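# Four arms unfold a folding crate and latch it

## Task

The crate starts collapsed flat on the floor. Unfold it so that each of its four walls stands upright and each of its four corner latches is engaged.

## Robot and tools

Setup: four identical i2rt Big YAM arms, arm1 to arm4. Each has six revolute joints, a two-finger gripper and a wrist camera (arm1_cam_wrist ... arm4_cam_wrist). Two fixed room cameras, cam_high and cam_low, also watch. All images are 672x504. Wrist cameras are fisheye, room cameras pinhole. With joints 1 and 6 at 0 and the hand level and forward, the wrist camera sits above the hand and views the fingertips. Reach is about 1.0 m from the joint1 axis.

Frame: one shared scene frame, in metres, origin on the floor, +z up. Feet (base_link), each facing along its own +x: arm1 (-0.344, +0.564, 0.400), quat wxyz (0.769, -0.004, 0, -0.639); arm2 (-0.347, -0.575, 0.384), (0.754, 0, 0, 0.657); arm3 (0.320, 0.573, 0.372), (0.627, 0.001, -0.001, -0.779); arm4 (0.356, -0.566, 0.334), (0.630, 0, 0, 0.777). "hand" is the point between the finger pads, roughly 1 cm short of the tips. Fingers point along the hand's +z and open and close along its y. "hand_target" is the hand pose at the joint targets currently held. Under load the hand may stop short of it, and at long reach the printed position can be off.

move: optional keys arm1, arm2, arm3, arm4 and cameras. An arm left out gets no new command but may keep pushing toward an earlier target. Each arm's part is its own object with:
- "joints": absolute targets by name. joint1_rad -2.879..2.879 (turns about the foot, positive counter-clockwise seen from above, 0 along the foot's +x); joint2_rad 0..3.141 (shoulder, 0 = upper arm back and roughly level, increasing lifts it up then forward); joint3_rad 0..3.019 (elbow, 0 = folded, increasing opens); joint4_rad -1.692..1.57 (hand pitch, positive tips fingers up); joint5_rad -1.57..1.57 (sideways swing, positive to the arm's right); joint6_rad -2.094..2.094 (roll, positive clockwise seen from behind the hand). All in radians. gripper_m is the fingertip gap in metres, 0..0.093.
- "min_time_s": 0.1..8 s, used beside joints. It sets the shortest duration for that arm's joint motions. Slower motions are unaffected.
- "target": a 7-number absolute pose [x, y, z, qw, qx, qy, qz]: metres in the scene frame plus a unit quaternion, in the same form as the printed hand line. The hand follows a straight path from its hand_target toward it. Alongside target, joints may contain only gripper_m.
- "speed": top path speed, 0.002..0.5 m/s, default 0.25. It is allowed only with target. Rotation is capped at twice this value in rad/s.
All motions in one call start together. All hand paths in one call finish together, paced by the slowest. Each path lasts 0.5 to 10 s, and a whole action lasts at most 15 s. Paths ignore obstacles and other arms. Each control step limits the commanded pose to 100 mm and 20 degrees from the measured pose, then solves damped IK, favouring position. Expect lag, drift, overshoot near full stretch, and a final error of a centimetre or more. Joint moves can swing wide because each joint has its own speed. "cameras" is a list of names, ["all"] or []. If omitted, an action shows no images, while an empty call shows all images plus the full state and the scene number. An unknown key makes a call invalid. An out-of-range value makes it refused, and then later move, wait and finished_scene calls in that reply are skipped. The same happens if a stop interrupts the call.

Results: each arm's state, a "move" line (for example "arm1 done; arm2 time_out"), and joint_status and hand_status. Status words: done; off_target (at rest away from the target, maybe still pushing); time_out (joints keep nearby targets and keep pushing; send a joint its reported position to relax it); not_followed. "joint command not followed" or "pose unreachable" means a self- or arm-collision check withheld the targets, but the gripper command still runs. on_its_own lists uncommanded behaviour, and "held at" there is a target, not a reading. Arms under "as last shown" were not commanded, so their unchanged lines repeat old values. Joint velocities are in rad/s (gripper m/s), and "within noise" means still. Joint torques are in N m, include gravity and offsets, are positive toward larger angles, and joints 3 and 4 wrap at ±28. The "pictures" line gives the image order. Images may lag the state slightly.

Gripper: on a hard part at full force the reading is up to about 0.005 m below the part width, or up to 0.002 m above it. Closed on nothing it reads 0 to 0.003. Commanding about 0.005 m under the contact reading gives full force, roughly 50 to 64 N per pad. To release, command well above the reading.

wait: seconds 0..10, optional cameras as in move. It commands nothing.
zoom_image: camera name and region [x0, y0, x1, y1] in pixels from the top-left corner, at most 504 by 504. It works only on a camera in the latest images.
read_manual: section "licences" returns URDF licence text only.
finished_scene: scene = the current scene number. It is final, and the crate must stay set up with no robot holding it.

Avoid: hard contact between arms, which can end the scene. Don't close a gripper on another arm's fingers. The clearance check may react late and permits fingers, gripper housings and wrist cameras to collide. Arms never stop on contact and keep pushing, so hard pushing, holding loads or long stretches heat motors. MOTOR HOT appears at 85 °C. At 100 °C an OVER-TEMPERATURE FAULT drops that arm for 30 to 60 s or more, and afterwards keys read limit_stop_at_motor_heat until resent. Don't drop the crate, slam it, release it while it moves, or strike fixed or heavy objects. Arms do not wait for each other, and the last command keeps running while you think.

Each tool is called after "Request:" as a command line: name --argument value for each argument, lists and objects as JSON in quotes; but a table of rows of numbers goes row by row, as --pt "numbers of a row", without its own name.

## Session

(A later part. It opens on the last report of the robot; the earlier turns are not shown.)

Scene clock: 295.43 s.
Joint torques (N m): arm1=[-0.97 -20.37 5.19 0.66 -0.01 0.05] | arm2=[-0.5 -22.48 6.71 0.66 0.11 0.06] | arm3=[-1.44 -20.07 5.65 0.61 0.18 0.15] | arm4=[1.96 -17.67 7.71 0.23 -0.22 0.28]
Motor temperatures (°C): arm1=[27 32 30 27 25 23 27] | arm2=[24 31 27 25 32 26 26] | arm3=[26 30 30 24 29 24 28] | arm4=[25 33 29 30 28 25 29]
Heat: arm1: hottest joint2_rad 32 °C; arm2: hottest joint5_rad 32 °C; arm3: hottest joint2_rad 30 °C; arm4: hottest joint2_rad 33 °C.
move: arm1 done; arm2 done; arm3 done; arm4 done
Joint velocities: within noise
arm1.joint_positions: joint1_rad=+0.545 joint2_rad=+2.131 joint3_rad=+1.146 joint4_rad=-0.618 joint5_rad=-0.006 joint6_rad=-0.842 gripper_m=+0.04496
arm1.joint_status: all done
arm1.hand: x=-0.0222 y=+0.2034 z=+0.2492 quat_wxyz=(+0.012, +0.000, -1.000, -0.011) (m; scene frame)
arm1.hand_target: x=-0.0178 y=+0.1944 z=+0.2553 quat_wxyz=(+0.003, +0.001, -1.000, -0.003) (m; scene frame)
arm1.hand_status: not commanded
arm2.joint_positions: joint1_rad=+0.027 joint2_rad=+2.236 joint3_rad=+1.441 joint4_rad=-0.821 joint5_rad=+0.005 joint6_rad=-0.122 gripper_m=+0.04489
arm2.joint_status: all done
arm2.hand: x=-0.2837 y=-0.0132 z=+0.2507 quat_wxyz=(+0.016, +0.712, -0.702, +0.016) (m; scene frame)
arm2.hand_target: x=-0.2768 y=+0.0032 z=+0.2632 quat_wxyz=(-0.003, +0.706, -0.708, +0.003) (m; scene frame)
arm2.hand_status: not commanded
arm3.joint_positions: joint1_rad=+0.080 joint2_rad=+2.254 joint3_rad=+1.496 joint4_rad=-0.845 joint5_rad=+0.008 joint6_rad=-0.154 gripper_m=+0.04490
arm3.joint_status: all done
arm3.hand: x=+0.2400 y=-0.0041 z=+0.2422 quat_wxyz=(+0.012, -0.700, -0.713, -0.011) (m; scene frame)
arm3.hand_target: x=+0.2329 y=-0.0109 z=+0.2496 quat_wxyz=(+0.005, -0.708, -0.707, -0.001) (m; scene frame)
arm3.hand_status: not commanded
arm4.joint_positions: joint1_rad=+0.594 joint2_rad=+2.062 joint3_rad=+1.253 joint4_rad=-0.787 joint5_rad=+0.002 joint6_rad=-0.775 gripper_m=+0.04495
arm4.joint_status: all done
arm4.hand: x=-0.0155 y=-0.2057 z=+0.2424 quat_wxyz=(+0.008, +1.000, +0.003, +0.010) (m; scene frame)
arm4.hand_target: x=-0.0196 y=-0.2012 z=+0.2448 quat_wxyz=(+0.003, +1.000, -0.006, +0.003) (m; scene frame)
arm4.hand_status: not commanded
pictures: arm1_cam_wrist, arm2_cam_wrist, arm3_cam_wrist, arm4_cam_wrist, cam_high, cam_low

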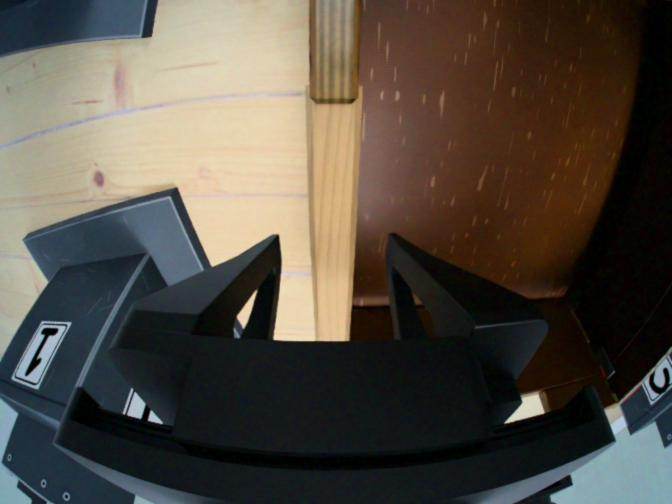

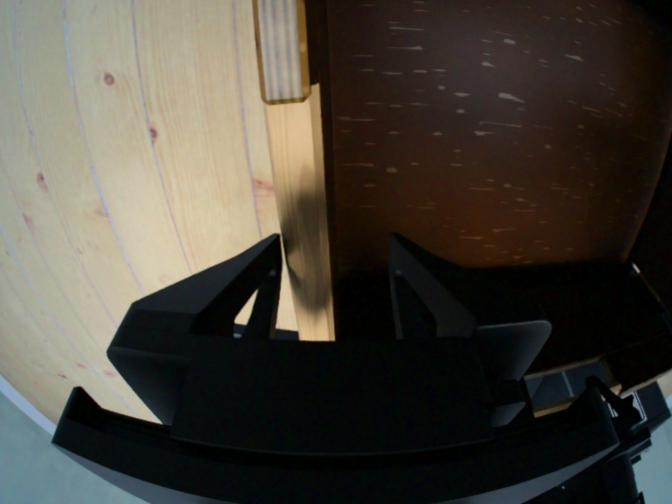

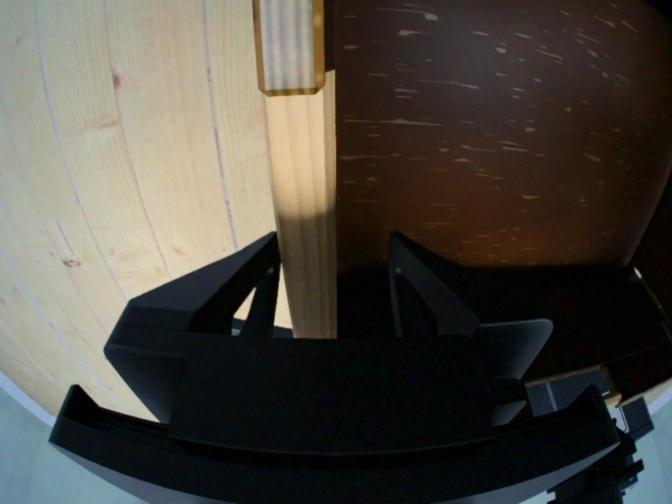

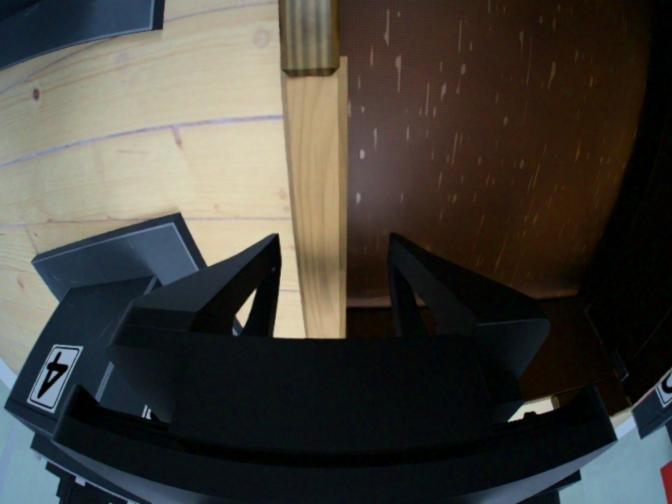

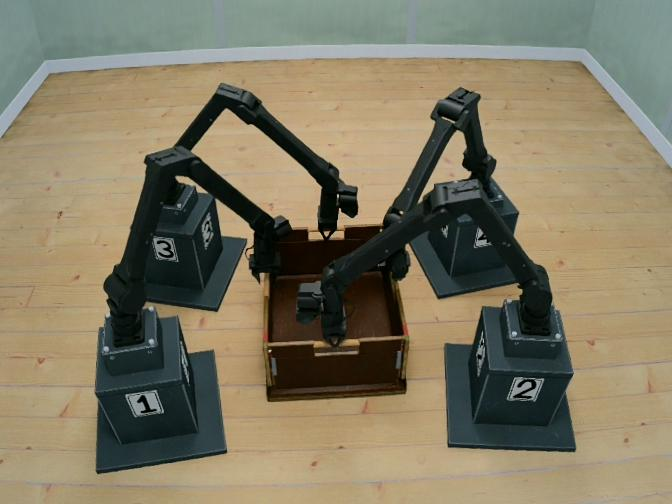

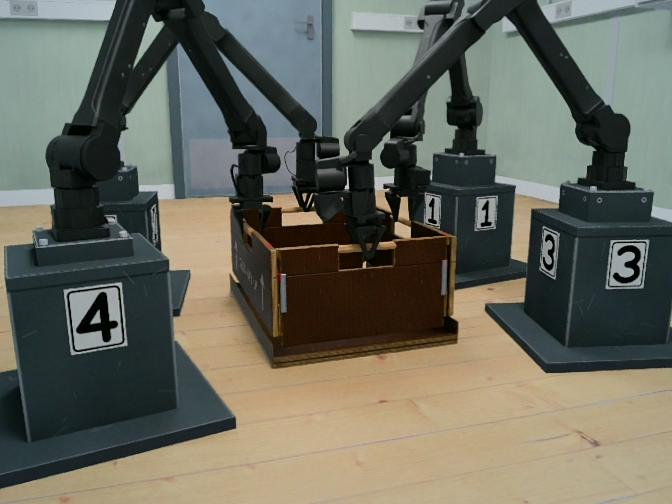

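Request:
move --arm1 '{"target": [-0.0175, 0.188, 0.39, 0, 0, 1, 0], "speed": 0.15}' --arm2 '{"target": [-0.288, 0.004, 0.39, 0, 0.7071, -0.7071, 0], "speed": 0.15}' --arm3 '{"target": [0.240, -0.014, 0.39, 0, 0.7071, 0.7071, 0], "speed": 0.15}' --arm4 '{"target": [-0.0235, -0.204, 0.39, 0, 1, 0, 0], "speed": 0.15}'

Request:
move --arm1 '{"target": [-0.28, 0.265, 0.33, 0, 0.7071, 0.7071, 0], "speed": 0.35}' --arm2 '{"target": [-0.28, -0.255, 0.33, 0, 0.7071, -0.7071, 0], "speed": 0.35}' --arm3 '{"target": [0.245, 0.270, 0.32, 0, 0.7071, 0.7071, 0], "speed": 0.35}' --arm4 '{"target": [0.24, -0.265, 0.32, 0, 0.7071, -0.7071, 0], "speed": 0.35}' --cameras '["all"]'

Scene clock: 304.93 s.
Joint torques (N m): arm1=[-1.03 -19.08 9.22 0.2 0.02 -0.06] | arm2=[0.62 -23 8.8 -0.1 -0.12 0.07] | arm3=[-0.26 -18.67 9.35 -0.09 -0.01 0.15] | arm4=[2.26 -16.09 12.16 -0.55 -0.21 0.24]
Motor temperatures (°C): arm1=[27 33 30 27 25 23 26] | arm2=[24 31 27 25 31 26 26] | arm3=[26 30 30 24 28 24 28] | arm4=[25 32 29 30 28 25 28]
Heat: arm1: hottest joint2_rad 33 °C; arm2: hottest joint2_rad 31 °C; arm3: hottest joint2_rad 30 °C; arm4: hottest joint2_rad 32 °C.
move: arm1 off_target; arm2 off_target; arm3 off_target; arm4 off_target
Joint velocities: within noise
arm1.joint_positions: joint1_rad=+0.539 joint2_rad=+1.873 joint3_rad=+1.164 joint4_rad=-0.899 joint5_rad=-0.006 joint6_rad=-0.842 gripper_m=+0.04497
arm1.joint_status: not commanded
arm1.hand: x=-0.0259 y=+0.2047 z=+0.3755 quat_wxyz=(+0.013, -0.003, -1.000, -0.013) (m; scene frame)
arm1.hand_target: x=-0.0170 y=+0.1874 z=+0.3898 quat_wxyz=(+0.000, -0.001, -1.000, +0.001) (m; scene frame)
arm1.hand_status: off_target (0.024 m and 2.1 deg from the pose sent, 0.142 m and 1.8 deg at the start)
arm2.joint_positions: joint1_rad=+0.026 joint2_rad=+2.053 joint3_rad=+1.475 joint4_rad=-1.048 joint5_rad=+0.001 joint6_rad=-0.117 gripper_m=+0.04490
arm2.joint_status: not commanded
arm2.hand: x=-0.2840 y=-0.0149 z=+0.3625 quat_wxyz=(+0.021, +0.709, -0.704, +0.018) (m; scene frame)
arm2.hand_target: x=-0.2872 y=+0.0044 z=+0.3895 quat_wxyz=(+0.000, +0.710, -0.705, -0.001) (m; scene frame)
arm2.hand_status: off_target (0.034 m and 3.2 deg from the pose sent, 0.140 m and 2.7 deg at the start)
arm3.joint_positions: joint1_rad=+0.080 joint2_rad=+2.041 joint3_rad=+1.526 joint4_rad=-1.092 joint5_rad=+0.006 joint6_rad=-0.145 gripper_m=+0.04491
arm3.joint_status: not commanded
arm3.hand: x=+0.2407 y=+0.0017 z=+0.3726 quat_wxyz=(+0.012, -0.704, -0.710, -0.014) (m; scene frame)
arm3.hand_target: x=+0.2398 y=-0.0145 z=+0.3898 quat_wxyz=(+0.000, -0.707, -0.707, +0.000) (m; scene frame)
arm3.hand_status: off_target (0.023 m and 2.2 deg from the pose sent, 0.148 m and 2.1 deg at the start)
arm4.joint_positions: joint1_rad=+0.591 joint2_rad=+1.829 joint3_rad=+1.317 joint4_rad=-1.085 joint5_rad=+0.002 joint6_rad=-0.775 gripper_m=+0.04496
arm4.joint_status: not commanded
arm4.hand: x=-0.0095 y=-0.2093 z=+0.3788 quat_wxyz=(+0.008, +1.000, +0.002, +0.010) (m; scene frame)
arm4.hand_target: x=-0.0231 y=-0.2021 z=+0.3894 quat_wxyz=(+0.000, +1.000, -0.002, +0.000) (m; scene frame)
arm4.hand_status: off_target (0.019 m and 1.5 deg from the pose sent, 0.148 m and 1.5 deg at the start)
pictures: none

Scene clock: 308.13 s.
Joint torques (N m): arm1=[-0.79 -12.63 3.75 1.13 0.11 0.19] | arm2=[-0.73 -13.22 4.38 0.7 -0.1 -0.13] | arm3=[-1.44 -10.75 3.18 0.85 0.01 -0.06] | arm4=[1.26 -9.82 6.16 0.36 -0.07 0.28]
Motor temperatures (°C): arm1=[27 32 30 27 24 23 26] | arm2=[24 31 27 25 30 26 26] | arm3=[26 30 30 24 28 24 27] | arm4=[24 32 29 30 28 25 28]
Heat: arm1: hottest joint2_rad 32 °C; arm2: hottest joint2_rad 31 °C; arm3: hottest joint2_rad 30 °C; arm4: hottest joint2_rad 32 °C.
move: arm1 off_target; arm2 off_target; arm3 done; arm4 done
Joint velocities: within noise
arm1.joint_positions: joint1_rad=+0.030 joint2_rad=+1.636 joint3_rad=+0.603 joint4_rad=-0.563 joint5_rad=-0.023 joint6_rad=+0.189 gripper_m=+0.04498
arm1.joint_status: not commanded
arm1.hand: x=-0.2765 y=+0.2679 z=+0.3295 quat_wxyz=(+0.004, -0.698, -0.716, -0.012) (m; scene frame)
arm1.hand_target: x=-0.2782 y=+0.2662 z=+0.3313 quat_wxyz=(-0.002, -0.706, -0.708, -0.008) (m; scene frame)
arm1.hand_status: off_target (0.005 m and 2.1 deg from the pose sent, 0.265 m and 89.7 deg at the start)
arm2.joint_positions: joint1_rad=-0.063 joint2_rad=+1.631 joint3_rad=+0.657 joint4_rad=-0.633 joint5_rad=+0.001 joint6_rad=-0.185 gripper_m=+0.04490
arm2.joint_status: not commanded
arm2.hand: x=-0.2830 y=-0.2632 z=+0.3249 quat_wxyz=(+0.014, +0.702, -0.712, +0.010) (m; scene frame)
arm2.hand_target: x=-0.2793 y=-0.2557 z=+0.3322 quat_wxyz=(+0.000, +0.702, -0.712, -0.001) (m; scene frame)
arm2.hand_status: off_target (0.010 m and 2.2 deg from the pose sent, 0.242 m and 3.2 deg at the start)
arm3.joint_positions: joint1_rad=-0.006 joint2_rad=+1.581 joint3_rad=+0.631 joint4_rad=-0.633 joint5_rad=+0.005 joint6_rad=-0.217 gripper_m=+0.04491
arm3.joint_status: not commanded
arm3.hand: x=+0.2505 y=+0.2685 z=+0.3213 quat_wxyz=(+0.004, -0.709, -0.705, -0.005) (m; scene frame)
arm3.hand_target: x=+0.2475 y=+0.2703 z=+0.3226 quat_wxyz=(-0.001, -0.710, -0.705, +0.000) (m; scene frame)
arm3.hand_status: done (0.006 m and 0.8 deg from the pose sent, 0.273 m and 2.2 deg at the start)
arm4.joint_positions: joint1_rad=+0.172 joint2_rad=+1.496 joint3_rad=+0.685 joint4_rad=-0.770 joint5_rad=-0.015 joint6_rad=+0.349 gripper_m=+0.04496
arm4.joint_status: not commanded
arm4.hand: x=+0.2345 y=-0.2681 z=+0.3228 quat_wxyz=(+0.009, +0.718, -0.696, +0.002) (m; scene frame)
arm4.hand_target: x=+0.2369 y=-0.2693 z=+0.3222 quat_wxyz=(+0.008, +0.709, -0.705, -0.002) (m; scene frame)
arm4.hand_status: done (0.007 m and 2.0 deg from the pose sent, 0.262 m and 90.2 deg at the start)
pictures: arm1_cam_wrist, arm2_cam_wrist, arm3_cam_wrist, arm4_cam_wrist, cam_high, cam_low

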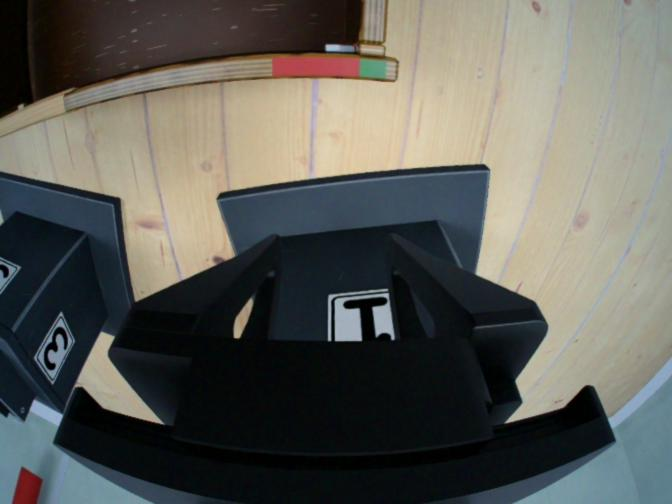

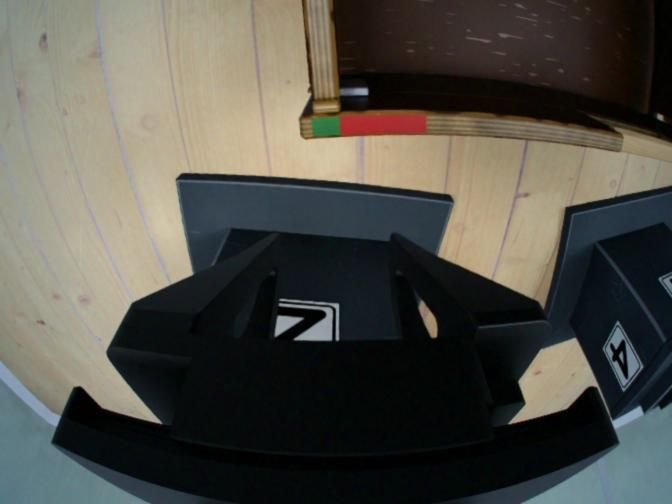

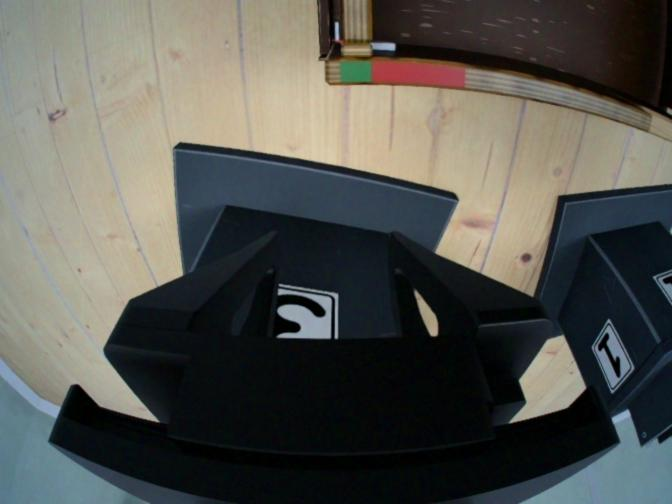

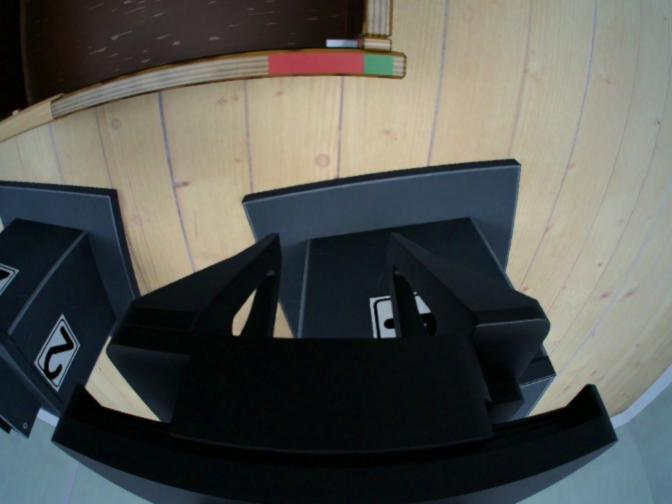

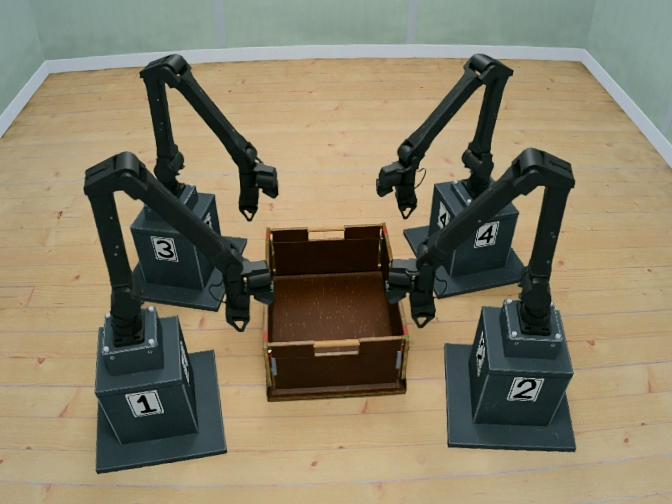

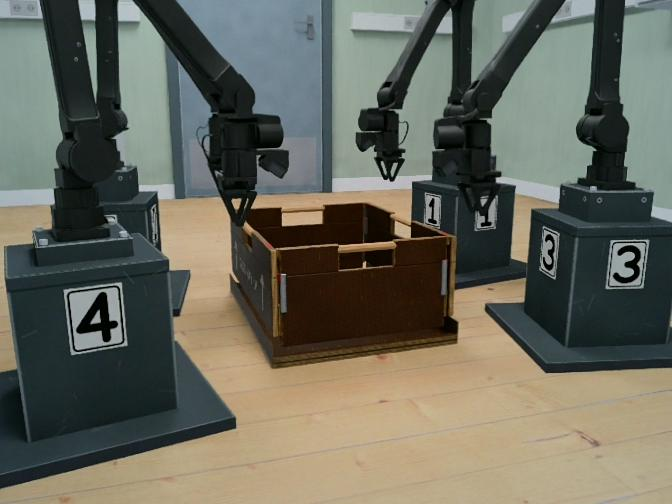

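Request:
zoom_image --camera "arm1_cam_wrist" --region '[260, 0, 410, 110]'

Request:
zoom_image --camera "arm2_cam_wrist" --region '[290, 40, 440, 150]'

Request:
zoom_image --camera "arm3_cam_wrist" --region '[310, 0, 460, 110]'

Request:
zoom_image --camera "arm4_cam_wrist" --region '[260, 0, 410, 110]'

Scaled by 3.360 from the camera's 672x504 image, which has a finer 960x720 frame.

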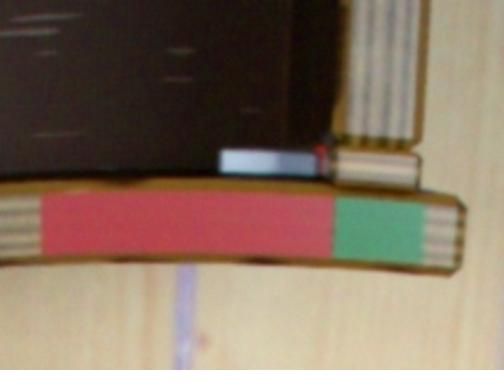

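Scaled by 3.360 from the camera's 672x504 image, which has a finer 960x720 frame.

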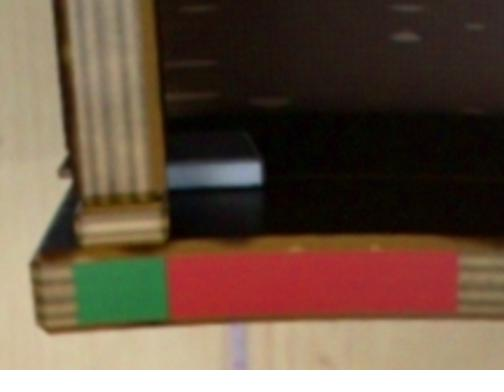

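Scaled by 3.360 from the camera's 672x504 image, which has a finer 960x720 frame.

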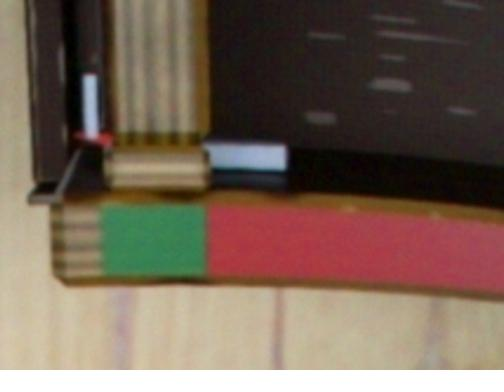

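Scaled by 3.360 from the camera's 672x504 image, which has a finer 960x720 frame.

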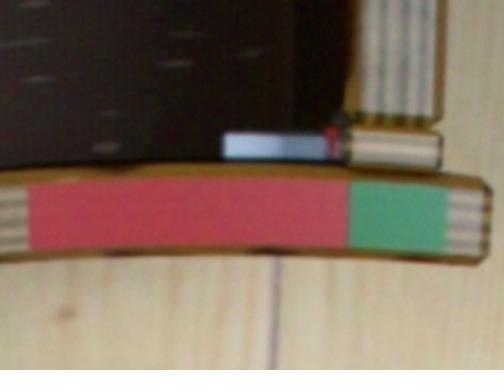

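Request:
finished_scene --scene 1

The scene is finished: the task was done.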